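## Task

Pull the black key fob out of the little wooden box's drawer and set it directly on the empty table surface, touching nothing else. Then close the drawer. The box must stay roughly in its current spot and orientation, and the other object must remain inside the drawer.

## Robot and tools

Robot: two arms, left_arm and right_arm. Each base sits on a tilted plate, and both plates hang from one metal frame behind the arms. A plate and its half of the frame count as part of that arm for the controller's too-close check. Calibrated bases: left_arm at (+0.048, +0.320, +0.317) m, quat_wxyz (+0.957, -0.123, +0.264, +0.004); right_arm at (+0.034, -0.209, +0.317) m, quat_wxyz (+0.957, +0.118, +0.266, +0.011).

Scene frame: origin at table-top height, halfway between the nominal bases. +x points out over the table, +z up, and left_arm is on the +y side (image left/right may differ). Each gripper's fingers point along its own +z and spread along its own y. end_effector_position is the spot between the finger pads, just under 1 cm behind the tips. Reported poses can be off by a few centimetres, more when reaching far.

Row format (shared by execute_actions and move): one list of 16 numbers covering both arms, even if only one moves: left_arm x, y, z, qw, qx, qy, qz, opening, then right_arm in the same 8-number order. x, y, z are an absolute gripper position in metres in the scene frame; the quaternion is an absolute orientation, w first, in the scene frame. Opening runs from -1 (closed, 0 mm gap) to +1 (fully open, about 87 mm); 0 gives about 43 mm, +0.5 about 69 mm, -0.5 about 18 mm. To keep an arm still, repeat its last reported pose and desired opening in every call; to keep orientation, resend the same target quaternion rather than the drifting reported one.

execute_actions: argument "actions" is a list holding one item or none. Empty list: just report state (with pictures). {"rows": [...], "steps": n}: up to 15 rows, n at most 15 control steps of 1/30 s (default 15); each row lasts one step and the final row repeats. At least 5 steps; the result is taken 5 steps before the end. A target more than 0.6 m from the arm's last reported position along any gripper axis is refused. {"steps": n} alone waits up to 300 steps counted from the previous result. Optional "cameras": list of names, ["all"], or [].

move: "target" is one 16-number row or a list of up to 15 rows; grippers travel in straight lines to these absolute poses, all arms finishing together, lasting 0.5 to 10 s. "speed" in m/s (0.002 to 2.9, default 0.25; rotation up to twice that in rad/s), one value or one per target. "blend" in metres rounds corners at intermediate targets (default 0). "blocking": false returns after about 0.5 s while the move continues. "cameras" as above, default all. Paths ignore obstacles and the other arm; grippers lag and can overshoot speed, especially with a near-straight arm. Avoid routing a path close to the arm's own base, as the shoulder posture may flip. A new opening on the first target is sent immediately; openings on later targets are applied on arrival after everything settles. The result adds a move: line: done (within 10 mm and 2 degrees), off_target, moving, held, fault, plus limits such as paced (pose clipped) or held (steps withheld). Neither done nor off_target tells you about contact.



Cameras, each 672x504: cam_high (overhead, wide), cam_low (low side view), and one camera on each wrist. Calibration matrices are given in OpenCV form; fixed cameras may be shifted by a couple of degrees or millimetres.

Results: per arm end_effector_position, end_effector_quat_wxyz, Hand target (pose the controller is driving toward), Joint positions (gripper last, 0 closed to 1 open), Joint velocities ("within noise" means at rest), Joint torques (include gravity; joints 1 to 3 wrap at ±28 N m), and grip_measured on the opening scale (may be off by about 0.043). To grip, command about 0.04 below the grip_measured value at first contact; less than that grips more gently. Finger force is about 20 N per pad.

Control behaviour: orientation commands are clipped to 40 degrees from the measured one each step; position wins if both cannot be reached. Friction and weight can leave the gripper low, short or tilted; small moves may not happen or go sideways, so check after each move and correct tilt. The simulation runs while you think.

Avoid: dropping or releasing moving objects, fast impacts, pressing hard past contact, knocking anything off the table, arm-on-arm contact or closing one gripper on the other's fingers, and fault stops. Motors heat when holding loads, stretched out, or pushing against something; MOTOR HOT appears near 75 °C, at 90 °C the arm folds and stops for the rest of the scene. Loose objects may occasionally be nudged by outside pushes.

Each tool is called after "Emit:" by a JSON object that holds its "fn" and its "kwargs".

## Session

Emit:
{"fn": "execute_actions", "kwargs": {"actions": [], "cameras": ["all"]}}

Scene clock: 0.00 s of 6000.00 s.
left_arm: end_effector_position=(+0.0997, +0.1270, +0.2928) grip_measured=+1.000 end_effector_quat_wxyz=(-0.035, +0.687, +0.534, -0.491) | right_arm: end_effector_position=(+0.4544, -0.2631, +0.1802) grip_measured=+1.000 end_effector_quat_wxyz=(+0.210, +0.029, +0.971, -0.113)
Joint positions: left_arm=[-0.98 1.553 0.577 -0.527 0.448 0.878 1] | right_arm=[0.037 1.58 0.906 0.109 0.457 -0.116 1]
Joint velocities: within noise
Joint torques (N m): no reading
Motor temperatures (°C): left_arm=[26 35 37 31 25 28 24] | right_arm=[25 31 31 31 29 29 29]
Heat: left arm: 37 °C; right arm: 31 °C.
Hand target: left_arm +0.1017, +0.1257, +0.2933; -0.031, +0.687, +0.534, -0.491 | right_arm +0.4616, -0.2645, +0.1866; +0.222, +0.034, +0.968, -0.113

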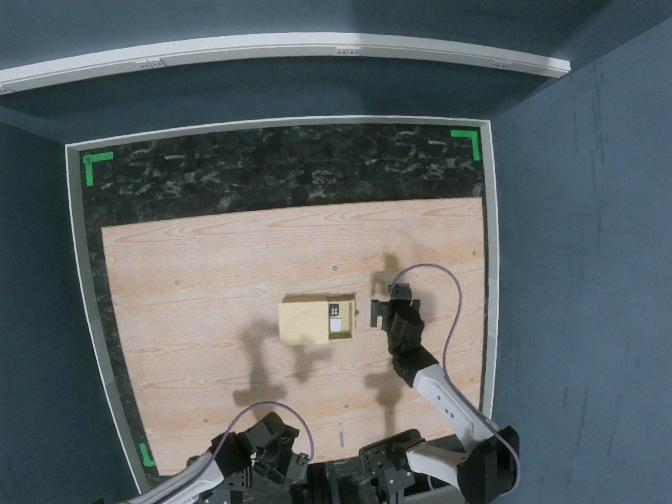

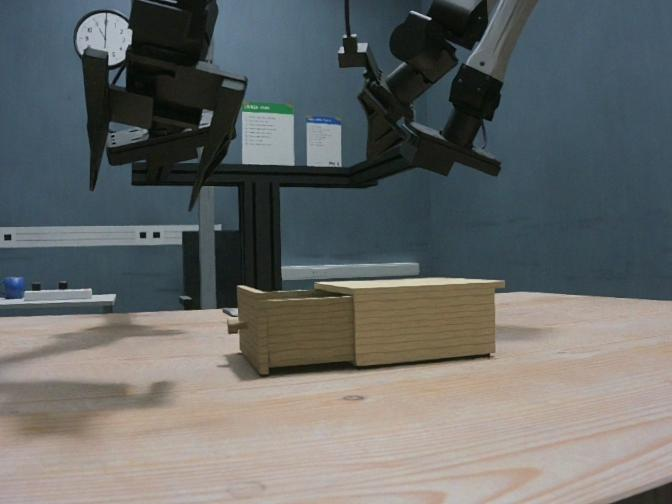

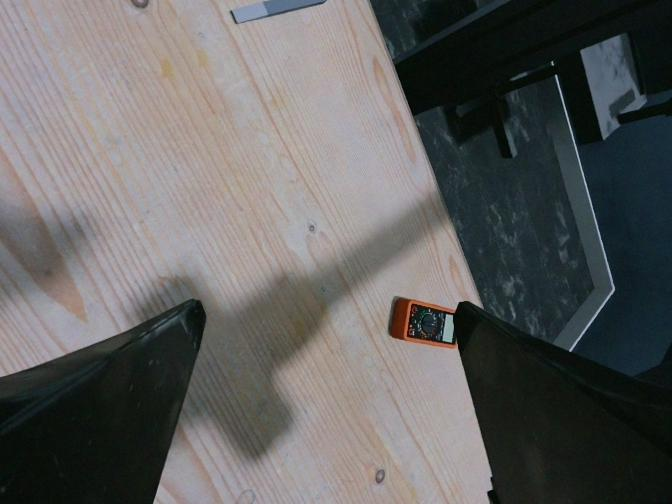

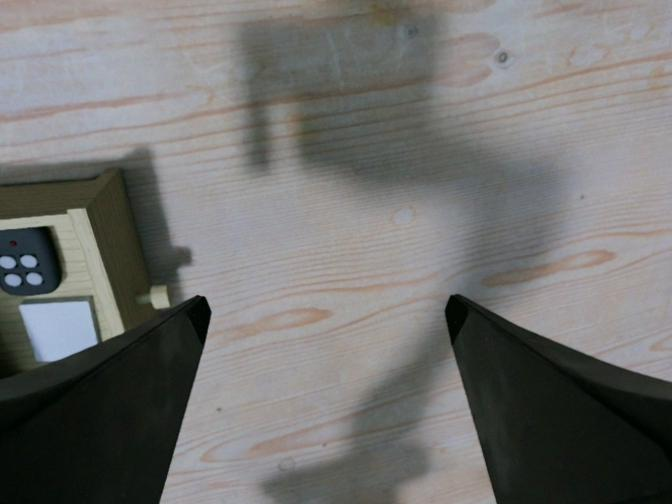

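Emit:
{"fn": "zoom_image", "kwargs": {"camera": "cam_right_wrist", "region": [0, 150, 230, 390]}}

Emit:
{"fn": "zoom_image", "kwargs": {"camera": "cam_high", "region": [260, 270, 430, 400]}}

Scaled by 2.100 from the camera's 672x504 image, which has a finer 960x720 frame.

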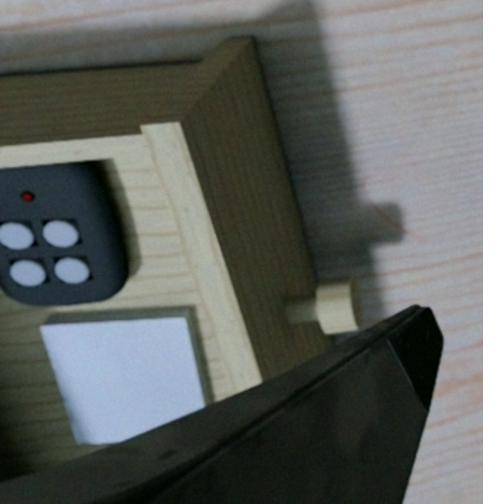

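Scaled by 2.965 from the camera's 672x504 image, which has a finer 960x720 frame.

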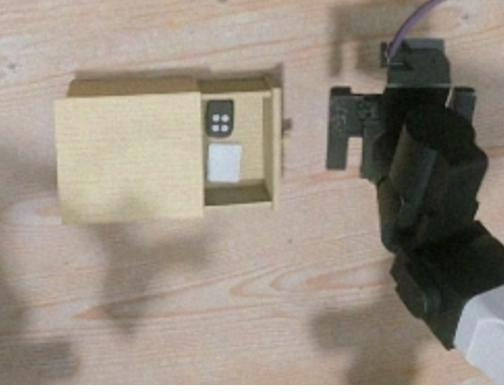

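Emit:
{"fn": "move", "kwargs": {"target": [0.0997, 0.1270, 0.2928, -0.035, 0.687, 0.534, -0.491, 1, 0.43, -0.10, 0.16, 0, 0, 1, 0, 1], "speed": 0.25, "cameras": ["cam_right_wrist", "cam_high", "cam_low"]}}

Scene clock: 5.37 s of 6000.00 s.
left_arm: end_effector_position=(+0.0997, +0.1270, +0.2928) grip_measured=+1.000 end_effector_quat_wxyz=(-0.035, +0.687, +0.534, -0.491) | right_arm: end_effector_position=(+0.4286, -0.1072, +0.1617) grip_measured=+1.000 end_effector_quat_wxyz=(+0.003, -0.001, +1.000, -0.006)
Joint positions: left_arm=[-0.98 1.553 0.577 -0.527 0.448 0.878 1] | right_arm=[0.323 1.954 1.411 -0.57 0.403 0.251 1]
Joint velocities: within noise
Joint torques (N m): left_arm=[-3.19 -4.1 3.77 0.42 0.53 0.18] | right_arm=[5.56 -7.54 7.31 0.12 -0.03 -0.02]
Motor temperatures (°C): left_arm=[26 36 38 31 25 28 24] | right_arm=[25 32 32 31 29 29 29]
Heat: left arm: 38 °C; right arm: 32 °C.
Hand target: left_arm +0.0997, +0.1270, +0.2927; -0.035, +0.687, +0.534, -0.491 | right_arm +0.4299, -0.1001, +0.1601; +0.000, +0.000, +1.000, +0.000
Off the commanded pose: left_arm 0.000 m, 0 deg | right_arm 0.008 m, 1 deg.
Kept back: nothing.
move: done
camera_calibration:
cam_right_wrist: T_world_to_cam=[[0.0228793, -0.999693, 0.00953059, -0.120249], [-0.642852, -0.00741028, 0.765955, 0.170553], [-0.765649, -0.0236513, -0.642824, 0.566028], [0, 0, 0, 1]] pos_world=[0.54577, -0.105561, 0.234367]
Images, in order (width x height): cam_high 672x504, cam_low 672x504, cam_right_wrist 672x504.

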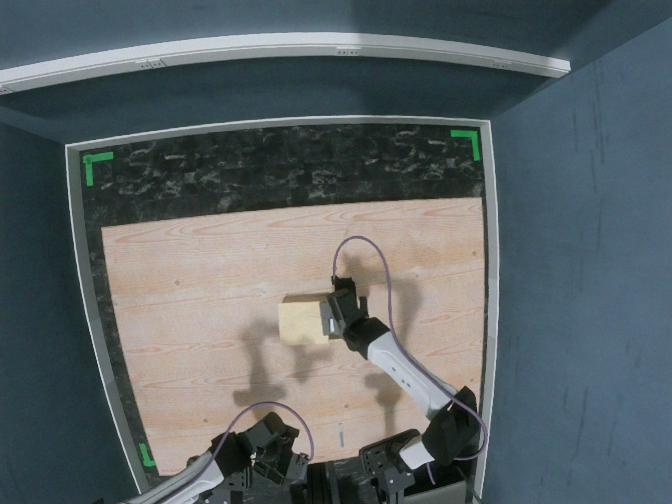

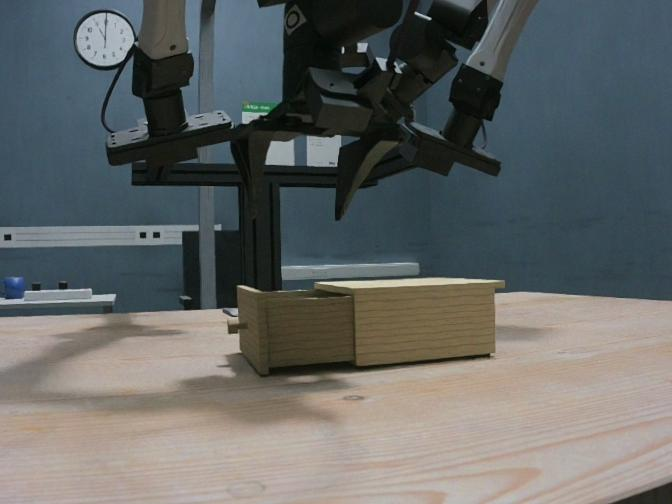

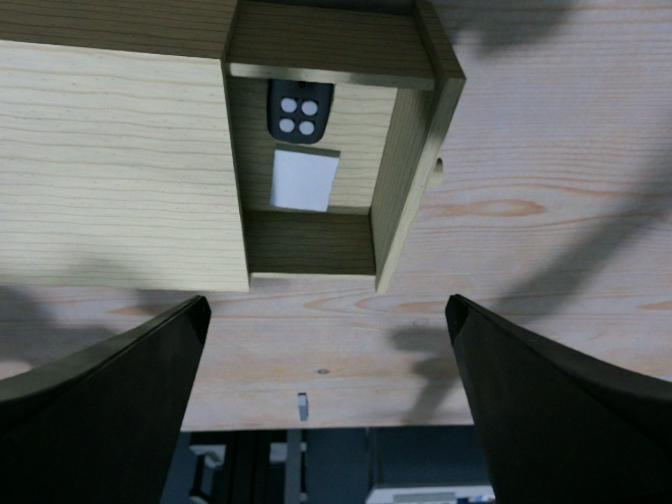

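Emit:
{"fn": "zoom_image", "kwargs": {"camera": "cam_low", "region": [210, 80, 420, 230]}}

Emit:
{"fn": "zoom_image", "kwargs": {"camera": "cam_right_wrist", "region": [200, 0, 480, 310]}}

Emit:
{"fn": "zoom_image", "kwargs": {"camera": "cam_low", "region": [210, 250, 520, 400]}}

Scaled by 2.400 from the camera's 672x504 image, which has a finer 960x720 frame.

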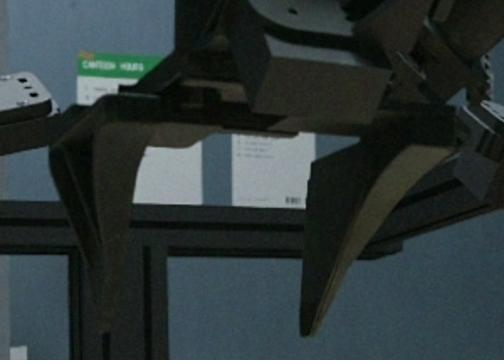

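Scaled by 1.626 from the camera's 672x504 image, which has a finer 960x720 frame.

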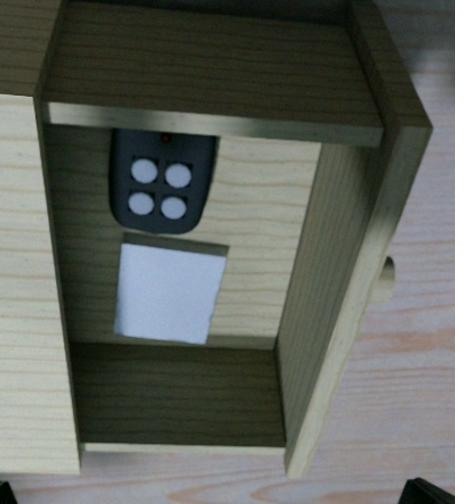

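Scaled by 1.626 from the camera's 672x504 image, which has a finer 960x720 frame.

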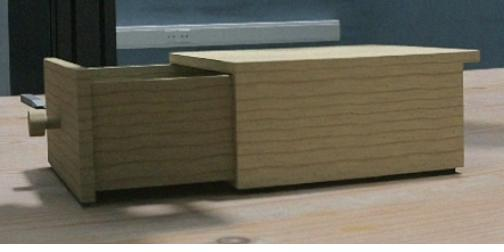

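Emit:
{"fn": "move", "kwargs": {"target": [0.0997, 0.1270, 0.2928, -0.035, 0.687, 0.534, -0.491, 1, 0.425, -0.084, 0.115, 0.0231, 0.7484, 0.6622, 0.0261, 0.25], "speed": 0.4, "cameras": ["cam_right_wrist", "cam_high", "cam_low"]}}

Scene clock: 15.07 s of 6000.00 s.
left_arm: end_effector_position=(+0.0997, +0.1270, +0.2928) grip_measured=+1.000 end_effector_quat_wxyz=(-0.035, +0.687, +0.534, -0.491) | right_arm: end_effector_position=(+0.4124, -0.0806, +0.1054) grip_measured=+0.250 end_effector_quat_wxyz=(+0.005, +0.741, +0.671, +0.013)
Joint positions: left_arm=[-0.98 1.553 0.577 -0.527 0.448 0.878 1] | right_arm=[0.257 1.954 1.059 -0.168 0.356 1.85 0.625]
Joint velocities: within noise
Joint torques (N m): left_arm=[-3.19 -4.07 3.75 0.42 0.53 0.18] | right_arm=[4.34 -10.21 2.65 0.33 0.25 -0.05]
Motor temperatures (°C): left_arm=[26 36 38 31 25 28 24] | right_arm=[26 34 32 31 28 29 29]
Heat: left arm: 38 °C; right arm: 34 °C.
Hand target: left_arm +0.0997, +0.1270, +0.2927; -0.035, +0.687, +0.534, -0.491 | right_arm +0.4250, -0.0839, +0.1150; +0.023, +0.749, +0.662, +0.026
Off the commanded pose: left_arm 0.000 m, 0 deg | right_arm 0.016 m, 3 deg.
Kept back: nothing.
move: off_target (right_arm)
camera_calibration:
cam_right_wrist: T_world_to_cam=[[-0.996572, 0.0780722, -0.0273618, 0.418448], [0.0278927, 0.628473, 0.777331, -0.0231829], [0.0778841, 0.773903, -0.628496, 0.232981], [0, 0, 0, 1]] pos_world=[0.399514, -0.198404, 0.175898]
Images, in order (width x height): cam_high 672x504, cam_low 672x504, cam_right_wrist 672x504.

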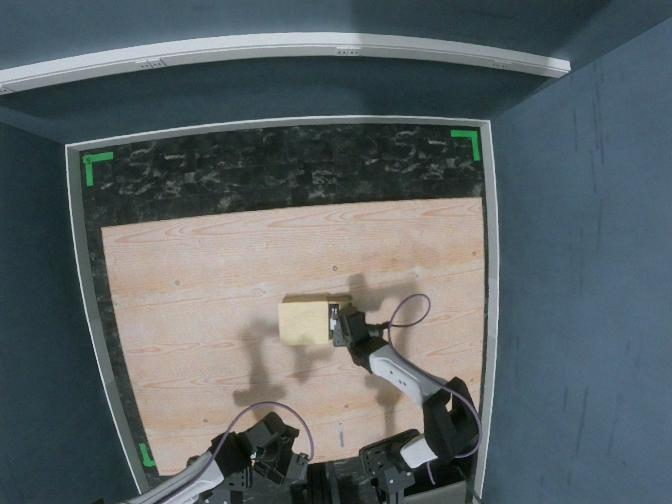

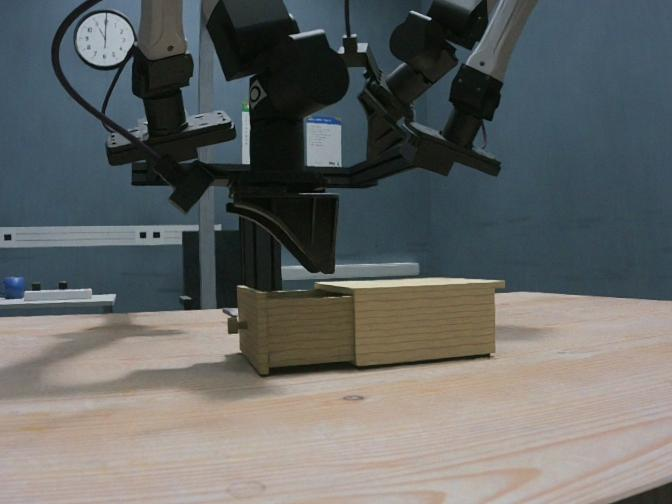

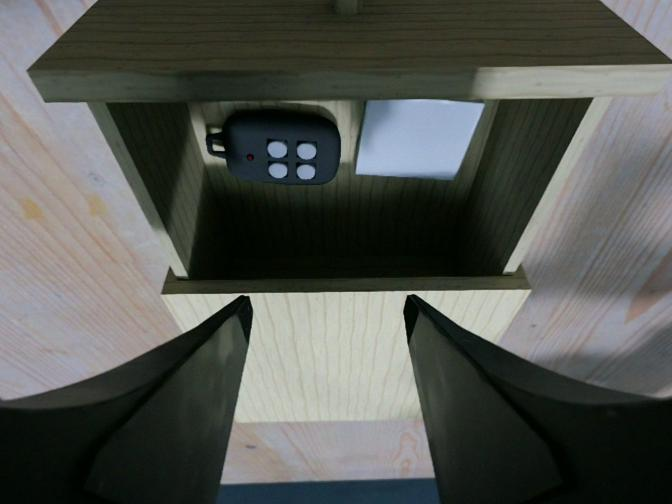

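Emit:
{"fn": "zoom_image", "kwargs": {"camera": "cam_right_wrist", "region": [0, 260, 340, 504]}}

Emit:
{"fn": "zoom_image", "kwargs": {"camera": "cam_right_wrist", "region": [80, 80, 360, 300]}}

Emit:
{"fn": "zoom_image", "kwargs": {"camera": "cam_low", "region": [200, 140, 400, 390]}}

Scaled by 1.482 from the camera's 672x504 image, which has a finer 960x720 frame.

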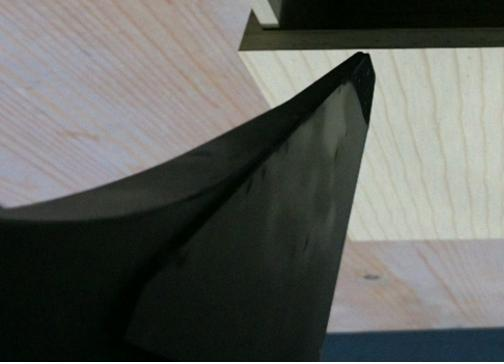

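Scaled by 1.800 from the camera's 672x504 image, which has a finer 960x720 frame.

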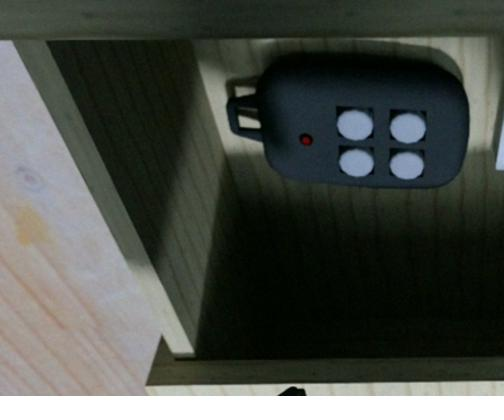

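Scaled by 2.016 from the camera's 672x504 image, which has a finer 960x720 frame.

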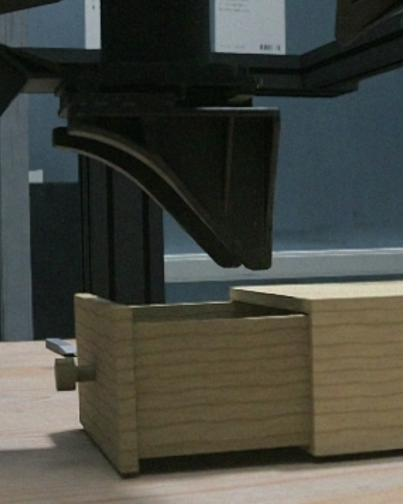

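Emit:
{"fn": "move", "kwargs": {"target": [0.0997, 0.1270, 0.2928, -0.035, 0.687, 0.534, -0.491, 1, 0.410, -0.173, 0.12, 0.012, 0.7352, 0.6775, 0.012, 0.0], "speed": 0.25, "cameras": ["cam_right_wrist", "cam_low"]}}

Scene clock: 25.53 s of 6000.00 s.
left_arm: end_effector_position=(+0.0997, +0.1270, +0.2928) grip_measured=+1.000 end_effector_quat_wxyz=(-0.035, +0.687, +0.534, -0.491) | right_arm: end_effector_position=(+0.4048, -0.1696, +0.1098) grip_measured=+0.000 end_effector_quat_wxyz=(+0.005, +0.736, +0.677, +0.003)
Joint positions: left_arm=[-0.98 1.553 0.577 -0.527 0.448 0.878 1] | right_arm=[0.021 1.817 0.962 -0.161 0.248 1.628 0.5]
Joint velocities: within noise
Joint torques (N m): left_arm=[-3.25 -4.1 3.78 0.44 0.53 0.19] | right_arm=[2.15 -10.45 2.26 0.08 0.06 -0.28]
Motor temperatures (°C): left_arm=[27 37 39 30 25 28 24] | right_arm=[26 37 32 31 28 29 29]
Heat: left arm: 39 °C; right arm: 37 °C.
Hand target: left_arm +0.0997, +0.1270, +0.2927; -0.035, +0.687, +0.534, -0.491 | right_arm +0.4099, -0.1728, +0.1196; +0.012, +0.735, +0.678, +0.012
Off the commanded pose: left_arm 0.000 m, 0 deg | right_arm 0.012 m, 1 deg.
Kept back: nothing.
move: off_target (right_arm)
camera_calibration:
cam_right_wrist: T_world_to_cam=[[-0.997859, 0.0639022, -0.0139009, 0.414536], [0.0302377, 0.639316, 0.76835, 0.0314447], [0.0579863, 0.766285, -0.639879, 0.313207], [0, 0, 0, 1]] pos_world=[0.394536, -0.286599, 0.182017]
Images, in order (width x height): cam_low 672x504, cam_right_wrist 672x504.

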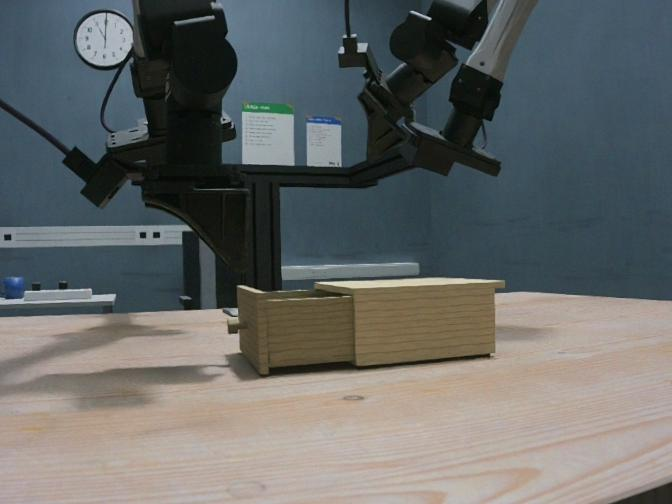

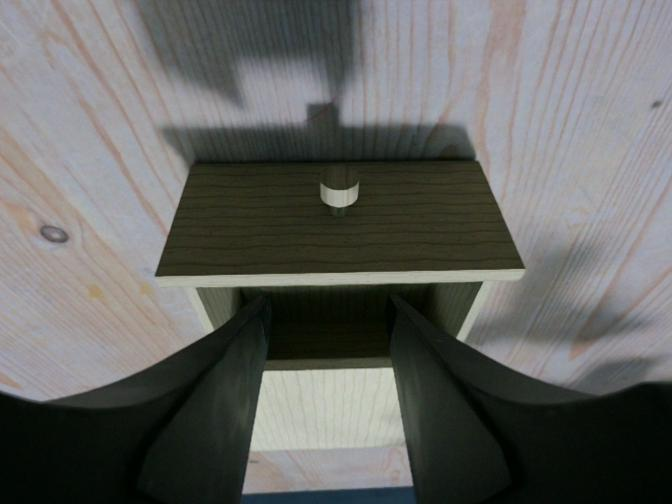

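Emit:
{"fn": "move", "kwargs": {"target": [[0.0997, 0.1270, 0.2928, -0.035, 0.687, 0.534, -0.491, 1, 0.406, -0.1745, 0.056, 0.012, 0.7352, 0.6775, 0.012, 0.0], [0.0997, 0.1270, 0.2928, -0.035, 0.687, 0.534, -0.491, 1, 0.406, -0.1745, 0.056, 0.012, 0.7352, 0.6775, 0.012, -0.66]], "speed": 0.15, "cameras": ["cam_right_wrist", "cam_low", "cam_high"]}}

Scene clock: 27.50 s of 6000.00 s.
left_arm: end_effector_position=(+0.0997, +0.1270, +0.2928) grip_measured=+1.000 end_effector_quat_wxyz=(-0.035, +0.687, +0.534, -0.491) | right_arm: end_effector_position=(+0.4028, -0.1716, +0.0607) grip_measured=-0.660 end_effector_quat_wxyz=(+0.008, +0.735, +0.678, +0.010)
Joint positions: left_arm=[-0.98 1.553 0.577 -0.527 0.448 0.878 1] | right_arm=[-0.022 1.99 0.989 0.008 0.219 1.584 0.17]
Joint velocities: within noise
Joint torques (N m): left_arm=[-3.21 -4.14 3.74 0.42 0.53 0.17] | right_arm=[1.69 -6.48 3.41 0.34 0.04 -0.25]
Motor temperatures (°C): left_arm=[27 37 39 30 25 28 24] | right_arm=[26 37 32 31 28 29 29]
Heat: left arm: 39 °C; right arm: 37 °C.
Hand target: left_arm +0.0997, +0.1270, +0.2927; -0.035, +0.687, +0.534, -0.491 | right_arm +0.4059, -0.1745, +0.0561; +0.012, +0.735, +0.678, +0.012
Off the commanded pose: left_arm 0.000 m, 0 deg | right_arm 0.006 m, 1 deg.
Kept back: nothing.
move: done
camera_calibration:
cam_right_wrist: T_world_to_cam=[[-0.997842, 0.0598922, -0.0269274, 0.412065], [0.0173235, 0.635623, 0.771805, 0.0749551], [0.0633408, 0.769673, -0.635288, 0.281628], [0, 0, 0, 1]] pos_world=[0.392039, -0.289084, 0.13216]
Images, in order (width x height): cam_high 672x504, cam_low 672x504, cam_right_wrist 672x504.

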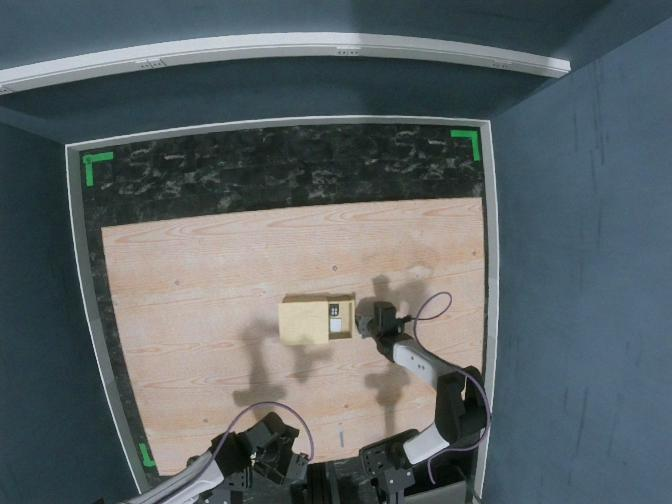

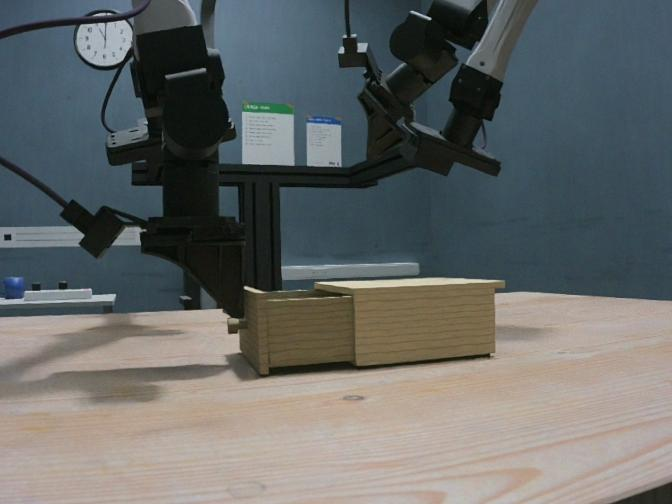

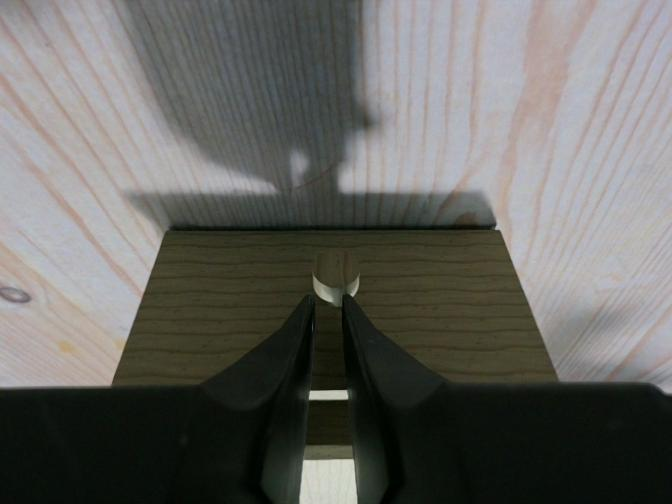

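Emit:
{"fn": "move", "kwargs": {"target": [[0.0997, 0.1270, 0.2928, -0.035, 0.687, 0.534, -0.491, 1, 0.404, -0.1745, 0.056, 0.012, 0.7352, 0.6775, 0.012, -0.1], [0.0997, 0.1270, 0.2928, -0.035, 0.687, 0.534, -0.491, 1, 0.404, -0.1745, 0.037, 0.012, 0.7352, 0.6775, 0.012, -0.1], [0.0997, 0.1270, 0.2928, -0.035, 0.687, 0.534, -0.491, 1, 0.404, -0.1745, 0.037, 0.012, 0.7352, 0.6775, 0.012, -0.7]], "speed": 0.12, "cameras": ["cam_right_wrist"]}}

Scene clock: 30.03 s of 6000.00 s.
left_arm: end_effector_position=(+0.0997, +0.1270, +0.2928) grip_measured=+1.000 end_effector_quat_wxyz=(-0.035, +0.687, +0.534, -0.491) | right_arm: end_effector_position=(+0.4016, -0.1713, +0.0424) grip_measured=-0.522 end_effector_quat_wxyz=(+0.008, +0.735, +0.678, +0.011)
Joint positions: left_arm=[-0.98 1.553 0.577 -0.527 0.448 0.878 1] | right_arm=[-0.032 2.059 1.011 0.057 0.213 1.573 0.239]
Joint velocities: within noise
Joint torques (N m): left_arm=[-3.23 -4.05 3.74 0.42 0.53 0.17] | right_arm=[1.76 -6.49 3.08 0.32 0.04 -0.22]
Motor temperatures (°C): left_arm=[27 37 39 30 25 28 24] | right_arm=[26 37 32 31 28 29 29]
Heat: left arm: 39 °C; right arm: 37 °C.
Hand target: left_arm +0.0997, +0.1270, +0.2927; -0.035, +0.687, +0.534, -0.491 | right_arm +0.4039, -0.1746, +0.0372; +0.012, +0.735, +0.678, +0.012
Off the commanded pose: left_arm 0.000 m, 0 deg | right_arm 0.007 m, 0 deg.
Kept back: nothing.
move: done
camera_calibration:
cam_right_wrist: T_world_to_cam=[[-0.997851, 0.0590364, -0.0284171, 0.410282], [0.0156152, 0.635504, 0.771939, 0.0895239], [0.0636317, 0.769837, -0.635061, 0.269756], [0, 0, 0, 1]] pos_world=[0.390838, -0.288783, 0.113864]
Images, in order (width x height): cam_right_wrist 672x504.

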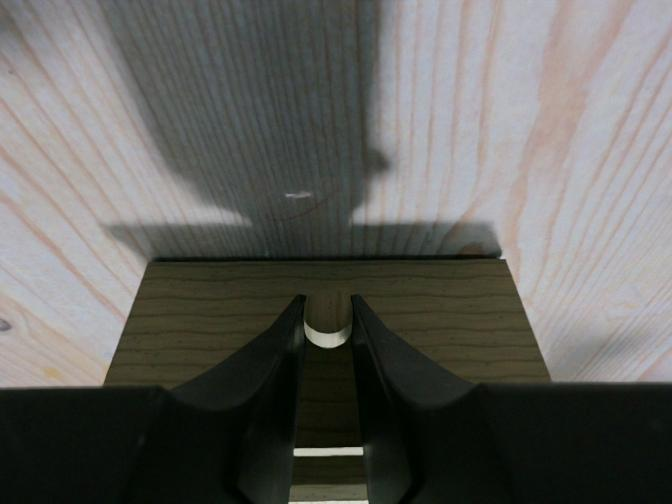

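Emit:
{"fn": "move", "kwargs": {"target": [0.0997, 0.1270, 0.2928, -0.035, 0.687, 0.534, -0.491, 1, 0.4018, -0.2025, 0.037, 0.012, 0.7352, 0.6775, 0.012, -0.7], "speed": 0.07, "cameras": ["cam_right_wrist", "cam_low", "cam_high"]}}

Scene clock: 31.03 s of 6000.00 s.
left_arm: end_effector_position=(+0.0997, +0.1270, +0.2928) grip_measured=+1.000 end_effector_quat_wxyz=(-0.035, +0.687, +0.534, -0.491) | right_arm: end_effector_position=(+0.3999, -0.1865, +0.0398) grip_measured=-0.522 end_effector_quat_wxyz=(-0.007, +0.733, +0.679, +0.026)
Joint positions: left_arm=[-0.98 1.553 0.577 -0.527 0.448 0.878 1] | right_arm=[-0.097 2.059 1.011 0.064 0.133 1.516 0.239]
Joint velocities: within noise
Joint torques (N m): left_arm=[-3.18 -4.05 3.75 0.42 0.53 0.17] | right_arm=[0.16 -8.14 2.02 0.29 0.39 -0.3]
Motor temperatures (°C): left_arm=[27 37 39 30 25 28 24] | right_arm=[26 37 32 31 28 29 29]
Heat: left arm: 39 °C; right arm: 37 °C.
Hand target: left_arm +0.0997, +0.1270, +0.2927; -0.035, +0.687, +0.534, -0.491 | right_arm +0.4017, -0.2025, +0.0373; +0.012, +0.735, +0.677, +0.012
Off the commanded pose: left_arm 0.000 m, 0 deg | right_arm 0.016 m, 3 deg.
Kept back: nothing.
move: off_target (right_arm)
camera_calibration:
cam_right_wrist: T_world_to_cam=[[-0.998021, 0.0565464, -0.0275027, 0.408928], [0.0120205, 0.600888, 0.799243, 0.0951222], [0.0617204, 0.797331, -0.600378, 0.284368], [0, 0, 0, 1]] pos_world=[0.389424, -0.307017, 0.10595]
Images, in order (width x height): cam_high 672x504, cam_low 672x504, cam_right_wrist 672x504.

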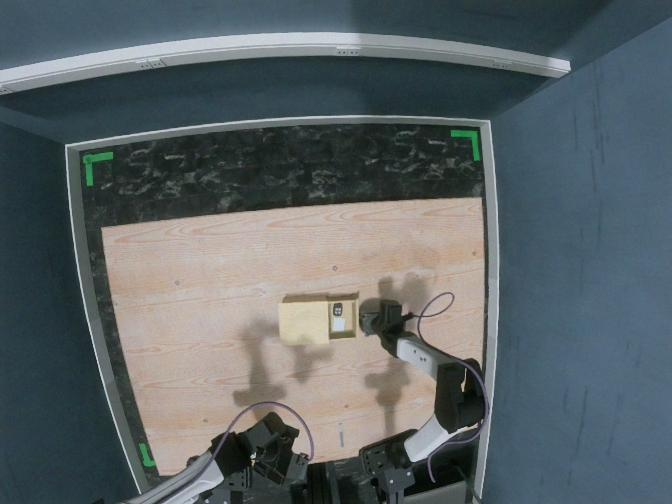

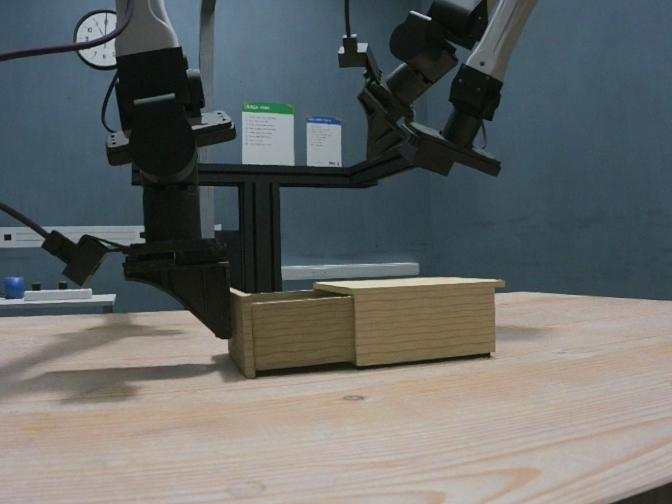

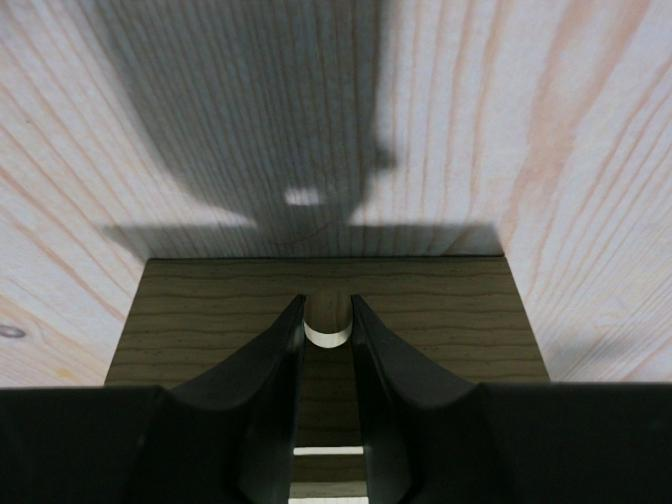

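Emit:
{"fn": "move", "kwargs": {"target": [0.0997, 0.1270, 0.2928, -0.035, 0.687, 0.534, -0.491, 1, 0.4018, -0.2205, 0.039, 0.012, 0.7352, 0.6775, 0.012, -0.7], "speed": 0.07, "cameras": ["cam_low", "cam_high"]}}

Scene clock: 31.97 s of 6000.00 s.
left_arm: end_effector_position=(+0.0997, +0.1270, +0.2928) grip_measured=+1.000 end_effector_quat_wxyz=(-0.035, +0.687, +0.534, -0.491) | right_arm: end_effector_position=(+0.3977, -0.1970, +0.0385) grip_measured=-0.522 end_effector_quat_wxyz=(-0.017, +0.733, +0.679, +0.035)
Joint positions: left_arm=[-0.98 1.553 0.577 -0.527 0.448 0.878 1] | right_arm=[-0.14 2.059 1.011 0.064 0.085 1.482 0.239]
Joint velocities: within noise
Joint torques (N m): left_arm=[-3.21 -4.12 3.81 0.43 0.53 0.19] | right_arm=[-0.51 -9.54 2.15 0.14 0.59 -0.33]
Motor temperatures (°C): left_arm=[27 37 39 30 25 28 24] | right_arm=[26 37 32 31 28 29 29]
Heat: left arm: 39 °C; right arm: 37 °C.
Hand target: left_arm +0.0997, +0.1270, +0.2927; -0.035, +0.687, +0.534, -0.491 | right_arm +0.4015, -0.2202, +0.0393; +0.011, +0.736, +0.677, +0.012
Off the commanded pose: left_arm 0.000 m, 0 deg | right_arm 0.024 m, 4 deg.
Kept back: nothing.
move: off_target (right_arm)
Images, in order (width x height): cam_high 672x504, cam_low 672x504.

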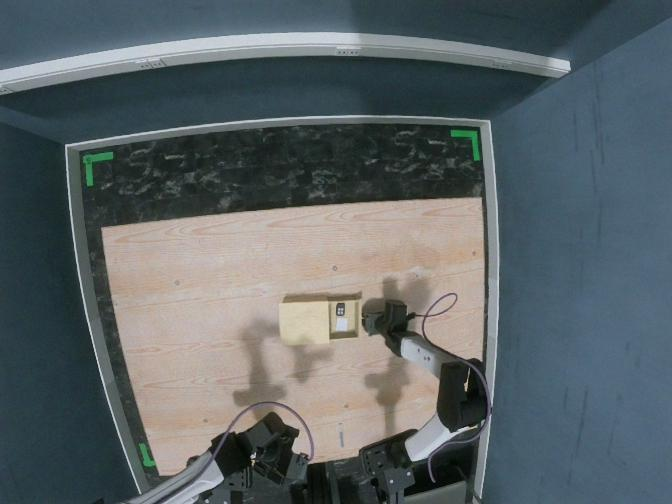

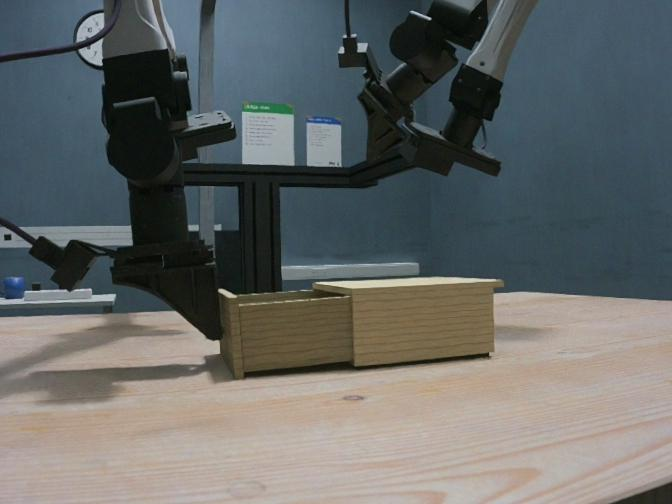

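Emit:
{"fn": "zoom_image", "kwargs": {"camera": "cam_high", "region": [260, 270, 430, 400]}}

Scaled by 2.965 from the camera's 672x504 image, which has a finer 960x720 frame.

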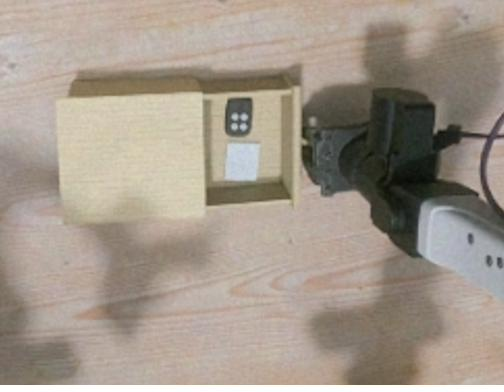

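Emit:
{"fn": "move", "kwargs": {"target": [[0.0997, 0.1270, 0.2928, -0.035, 0.687, 0.534, -0.491, 1, 0.400, -0.1985, 0.037, 0.002, 0.7352, 0.6775, 0.018, -0.7], [0.0997, 0.1270, 0.2928, -0.035, 0.687, 0.534, -0.491, 1, 0.400, -0.1985, 0.037, 0.002, 0.7352, 0.6775, 0.018, 0.14], [0.0997, 0.1270, 0.2928, -0.035, 0.687, 0.534, -0.491, 1, 0.402, -0.206, 0.135, 0.012, 0.7352, 0.6775, 0.012, 0.14], [0.0997, 0.1270, 0.2928, -0.035, 0.687, 0.534, -0.491, 1, 0.430, -0.120, 0.137, 0.1732, 0.0687, 0.9824, -0.0121, 0.14]], "speed": [0.1, 0.1, 0.25, 0.45], "cameras": ["cam_right_wrist", "cam_low", "cam_high"]}}

Scene clock: 37.23 s of 6000.00 s.
left_arm: end_effector_position=(+0.0997, +0.1270, +0.2928) grip_measured=+1.000 end_effector_quat_wxyz=(-0.035, +0.687, +0.534, -0.491) | right_arm: end_effector_position=(+0.4259, -0.1237, +0.1391) grip_measured=+0.140 end_effector_quat_wxyz=(+0.165, +0.073, +0.984, -0.010)
Joint positions: left_arm=[-0.98 1.553 0.577 -0.527 0.448 0.878 1] | right_arm=[0.299 1.811 0.958 0.095 0.476 0.234 0.57]
Joint velocities: within noise
Joint torques (N m): left_arm=[-3.19 -4.04 3.75 0.43 0.53 0.17] | right_arm=[4.83 -6.24 4.94 0.93 0.19 -0.24]
Motor temperatures (°C): left_arm=[27 37 39 30 25 28 24] | right_arm=[26 37 31 31 28 29 29]
Heat: left arm: 39 °C; right arm: 37 °C.
Hand target: left_arm +0.0997, +0.1270, +0.2927; -0.035, +0.687, +0.534, -0.491 | right_arm +0.4299, -0.1201, +0.1371; +0.173, +0.069, +0.982, -0.012
Off the commanded pose: left_arm 0.000 m, 0 deg | right_arm 0.006 m, 1 deg.
Kept back: nothing.
move: done
camera_calibration:
cam_right_wrist: T_world_to_cam=[[-0.127216, -0.991875, -0.000224121, -0.0702257], [-0.8471, 0.10853, 0.520233, 0.321478], [-0.515982, 0.0663718, -0.854024, 0.483216], [0, 0, 0, 1]] pos_world=[0.512721, -0.136617, 0.245418]
Images, in order (width x height): cam_high 672x504, cam_low 672x504, cam_right_wrist 672x504.

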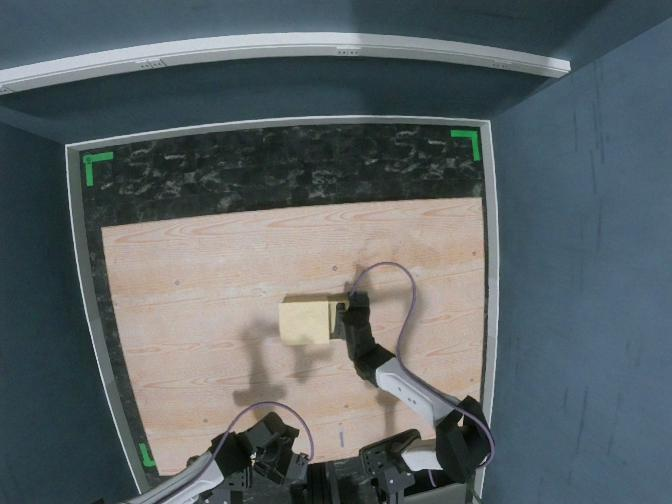

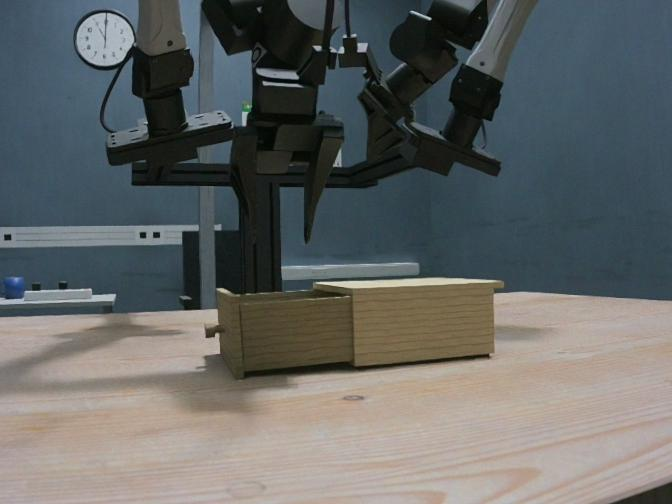

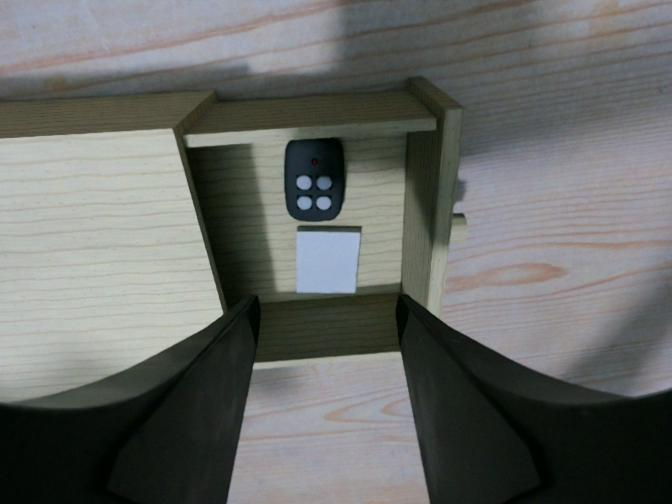

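Emit:
{"fn": "move", "kwargs": {"target": [0.0997, 0.1270, 0.2928, -0.035, 0.687, 0.534, -0.491, 1, 0.430, -0.1121, 0.031, 0.1732, 0.0687, 0.9824, -0.0121, 0.14], "speed": 0.15, "cameras": ["cam_right_wrist", "cam_low"]}}

Scene clock: 39.27 s of 6000.00 s.
left_arm: end_effector_position=(+0.0997, +0.1270, +0.2928) grip_measured=+1.000 end_effector_quat_wxyz=(-0.035, +0.687, +0.534, -0.491) | right_arm: end_effector_position=(+0.4199, -0.1157, +0.0351) grip_measured=+0.140 end_effector_quat_wxyz=(+0.158, +0.061, +0.985, -0.022)
Joint positions: left_arm=[-0.98 1.553 0.577 -0.527 0.448 0.878 1] | right_arm=[0.231 2.193 1.073 0.368 0.445 0.16 0.57]
Joint velocities: within noise
Joint torques (N m): left_arm=[-3.19 -4.1 3.74 0.42 0.53 0.17] | right_arm=[4 -6.74 4.26 1.09 -0.11 -0.13]
Motor temperatures (°C): left_arm=[27 37 39 30 25 28 24] | right_arm=[26 37 31 31 28 29 29]
Heat: left arm: 39 °C; right arm: 37 °C.
Hand target: left_arm +0.0997, +0.1270, +0.2927; -0.035, +0.687, +0.534, -0.491 | right_arm +0.4298, -0.1122, +0.0315; +0.173, +0.068, +0.982, -0.012
Off the commanded pose: left_arm 0.000 m, 0 deg | right_arm 0.012 m, 2 deg.
Kept back: nothing.
move: off_target (right_arm)
camera_calibration:
cam_right_wrist: T_world_to_cam=[[-0.106978, -0.99386, 0.0282304, -0.0727558], [-0.841324, 0.105617, 0.530112, 0.366556], [-0.529839, 0.0329596, -0.847458, 0.392446], [0, 0, 0, 1]] pos_world=[0.508542, -0.123959, 0.14032]
Images, in order (width x height): cam_low 672x504, cam_right_wrist 672x504.

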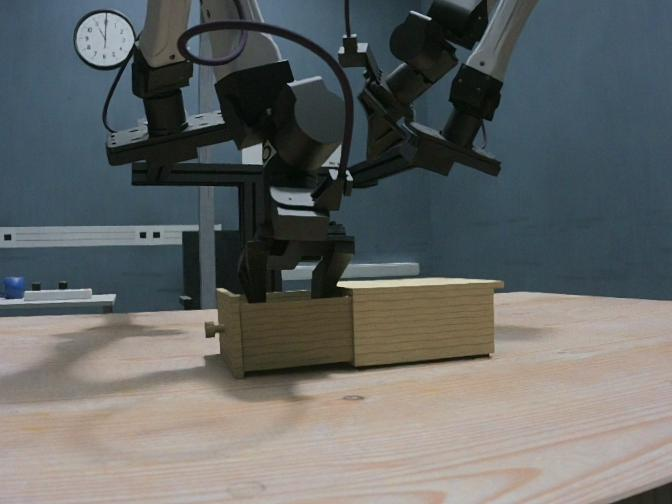

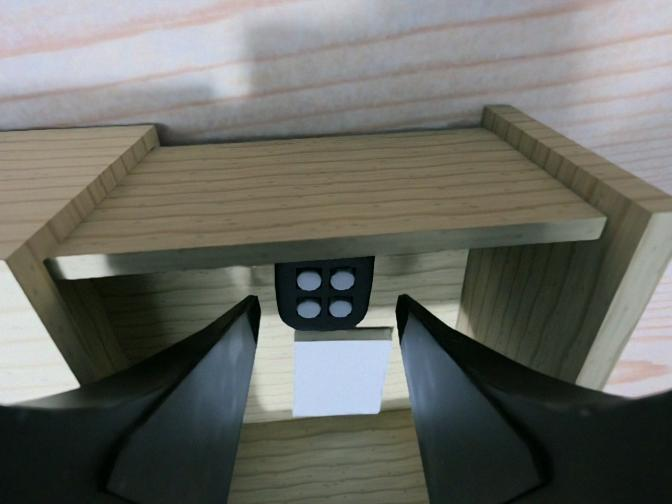

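Emit:
{"fn": "move", "kwargs": {"target": [0.0997, 0.1270, 0.2928, -0.035, 0.687, 0.534, -0.491, 1, 0.437, -0.1121, 0.0245, 0.1732, 0.0687, 0.9824, -0.0121, 0.14], "speed": 0.1, "cameras": ["cam_right_wrist"]}}

Scene clock: 40.43 s of 6000.00 s.
left_arm: end_effector_position=(+0.0997, +0.1270, +0.2928) grip_measured=+1.000 end_effector_quat_wxyz=(-0.035, +0.687, +0.534, -0.491) | right_arm: end_effector_position=(+0.4307, -0.1200, +0.0296) grip_measured=+0.140 end_effector_quat_wxyz=(+0.165, +0.062, +0.984, -0.026)
Joint positions: left_arm=[-0.98 1.553 0.577 -0.527 0.448 0.878 1] | right_arm=[0.217 2.216 1.113 0.37 0.445 0.145 0.57]
Joint velocities: within noise
Joint torques (N m): left_arm=[-3.22 -4.14 3.78 0.42 0.54 0.18] | right_arm=[4.66 -6.65 4.57 0.97 -0.2 -0.02]
Motor temperatures (°C): left_arm=[27 37 39 30 25 28 24] | right_arm=[26 37 31 31 28 29 29]
Heat: left arm: 39 °C; right arm: 37 °C.
Hand target: left_arm +0.0997, +0.1270, +0.2927; -0.035, +0.687, +0.534, -0.491 | right_arm +0.4367, -0.1123, +0.0250; +0.173, +0.069, +0.982, -0.012
Off the commanded pose: left_arm 0.000 m, 0 deg | right_arm 0.011 m, 2 deg.
Kept back: nothing.
move: off_target (right_arm)
camera_calibration:
cam_right_wrist: T_world_to_cam=[[-0.110568, -0.993196, 0.0365707, -0.0744108], [-0.84773, 0.113453, 0.518152, 0.383085], [-0.518776, 0.026289, -0.854506, 0.388335], [0, 0, 0, 1]] pos_world=[0.517984, -0.127576, 0.13606]
Images, in order (width x height): cam_right_wrist 672x504.

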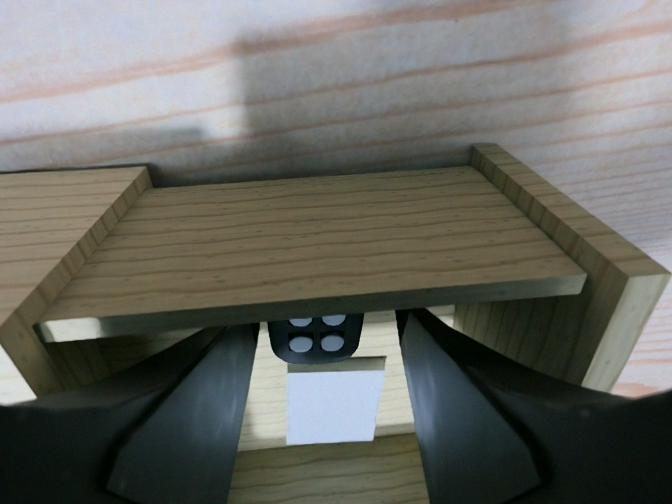

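Emit:
{"fn": "move", "kwargs": {"target": [0.0997, 0.1270, 0.2928, -0.035, 0.687, 0.534, -0.491, 1, 0.437, -0.1095, 0.0245, 0.1732, 0.0687, 0.9824, -0.0121, -0.3], "speed": 0.1, "cameras": ["cam_right_wrist"]}}

Scene clock: 41.50 s of 6000.00 s.
left_arm: end_effector_position=(+0.0997, +0.1270, +0.2928) grip_measured=+1.000 end_effector_quat_wxyz=(-0.035, +0.687, +0.534, -0.491) | right_arm: end_effector_position=(+0.4319, -0.1183, +0.0293) grip_measured=-0.172 end_effector_quat_wxyz=(+0.166, +0.062, +0.984, -0.022)
Joint positions: left_arm=[-0.98 1.553 0.577 -0.527 0.448 0.878 1] | right_arm=[0.217 2.218 1.117 0.37 0.437 0.146 0.414]
Joint velocities: within noise
Joint torques (N m): left_arm=[-3.21 -4.07 3.79 0.42 0.53 0.18] | right_arm=[5.24 -6.53 4.63 0.93 -0.05 0]
Motor temperatures (°C): left_arm=[27 37 39 30 25 28 24] | right_arm=[26 37 31 31 28 29 29]
Heat: left arm: 39 °C; right arm: 37 °C.
Hand target: left_arm +0.0997, +0.1270, +0.2927; -0.035, +0.687, +0.534, -0.491 | right_arm +0.4368, -0.1097, +0.0250; +0.173, +0.069, +0.982, -0.012
Off the commanded pose: left_arm 0.000 m, 0 deg | right_arm 0.011 m, 2 deg.
Kept back: nothing.
move: off_target (right_arm)
camera_calibration:
cam_right_wrist: T_world_to_cam=[[-0.110028, -0.993521, 0.0284625, -0.0725981], [-0.848794, 0.108823, 0.517403, 0.383999], [-0.517148, 0.0327701, -0.855268, 0.388747], [0, 0, 0, 1]] pos_world=[0.518989, -0.126655, 0.135867]
Images, in order (width x height): cam_right_wrist 672x504.

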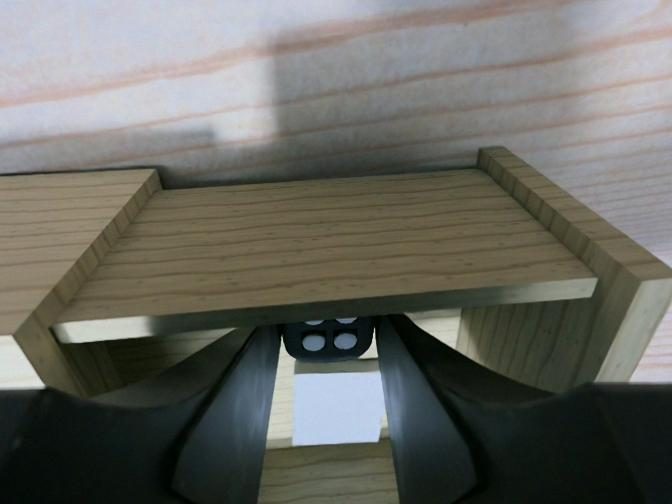

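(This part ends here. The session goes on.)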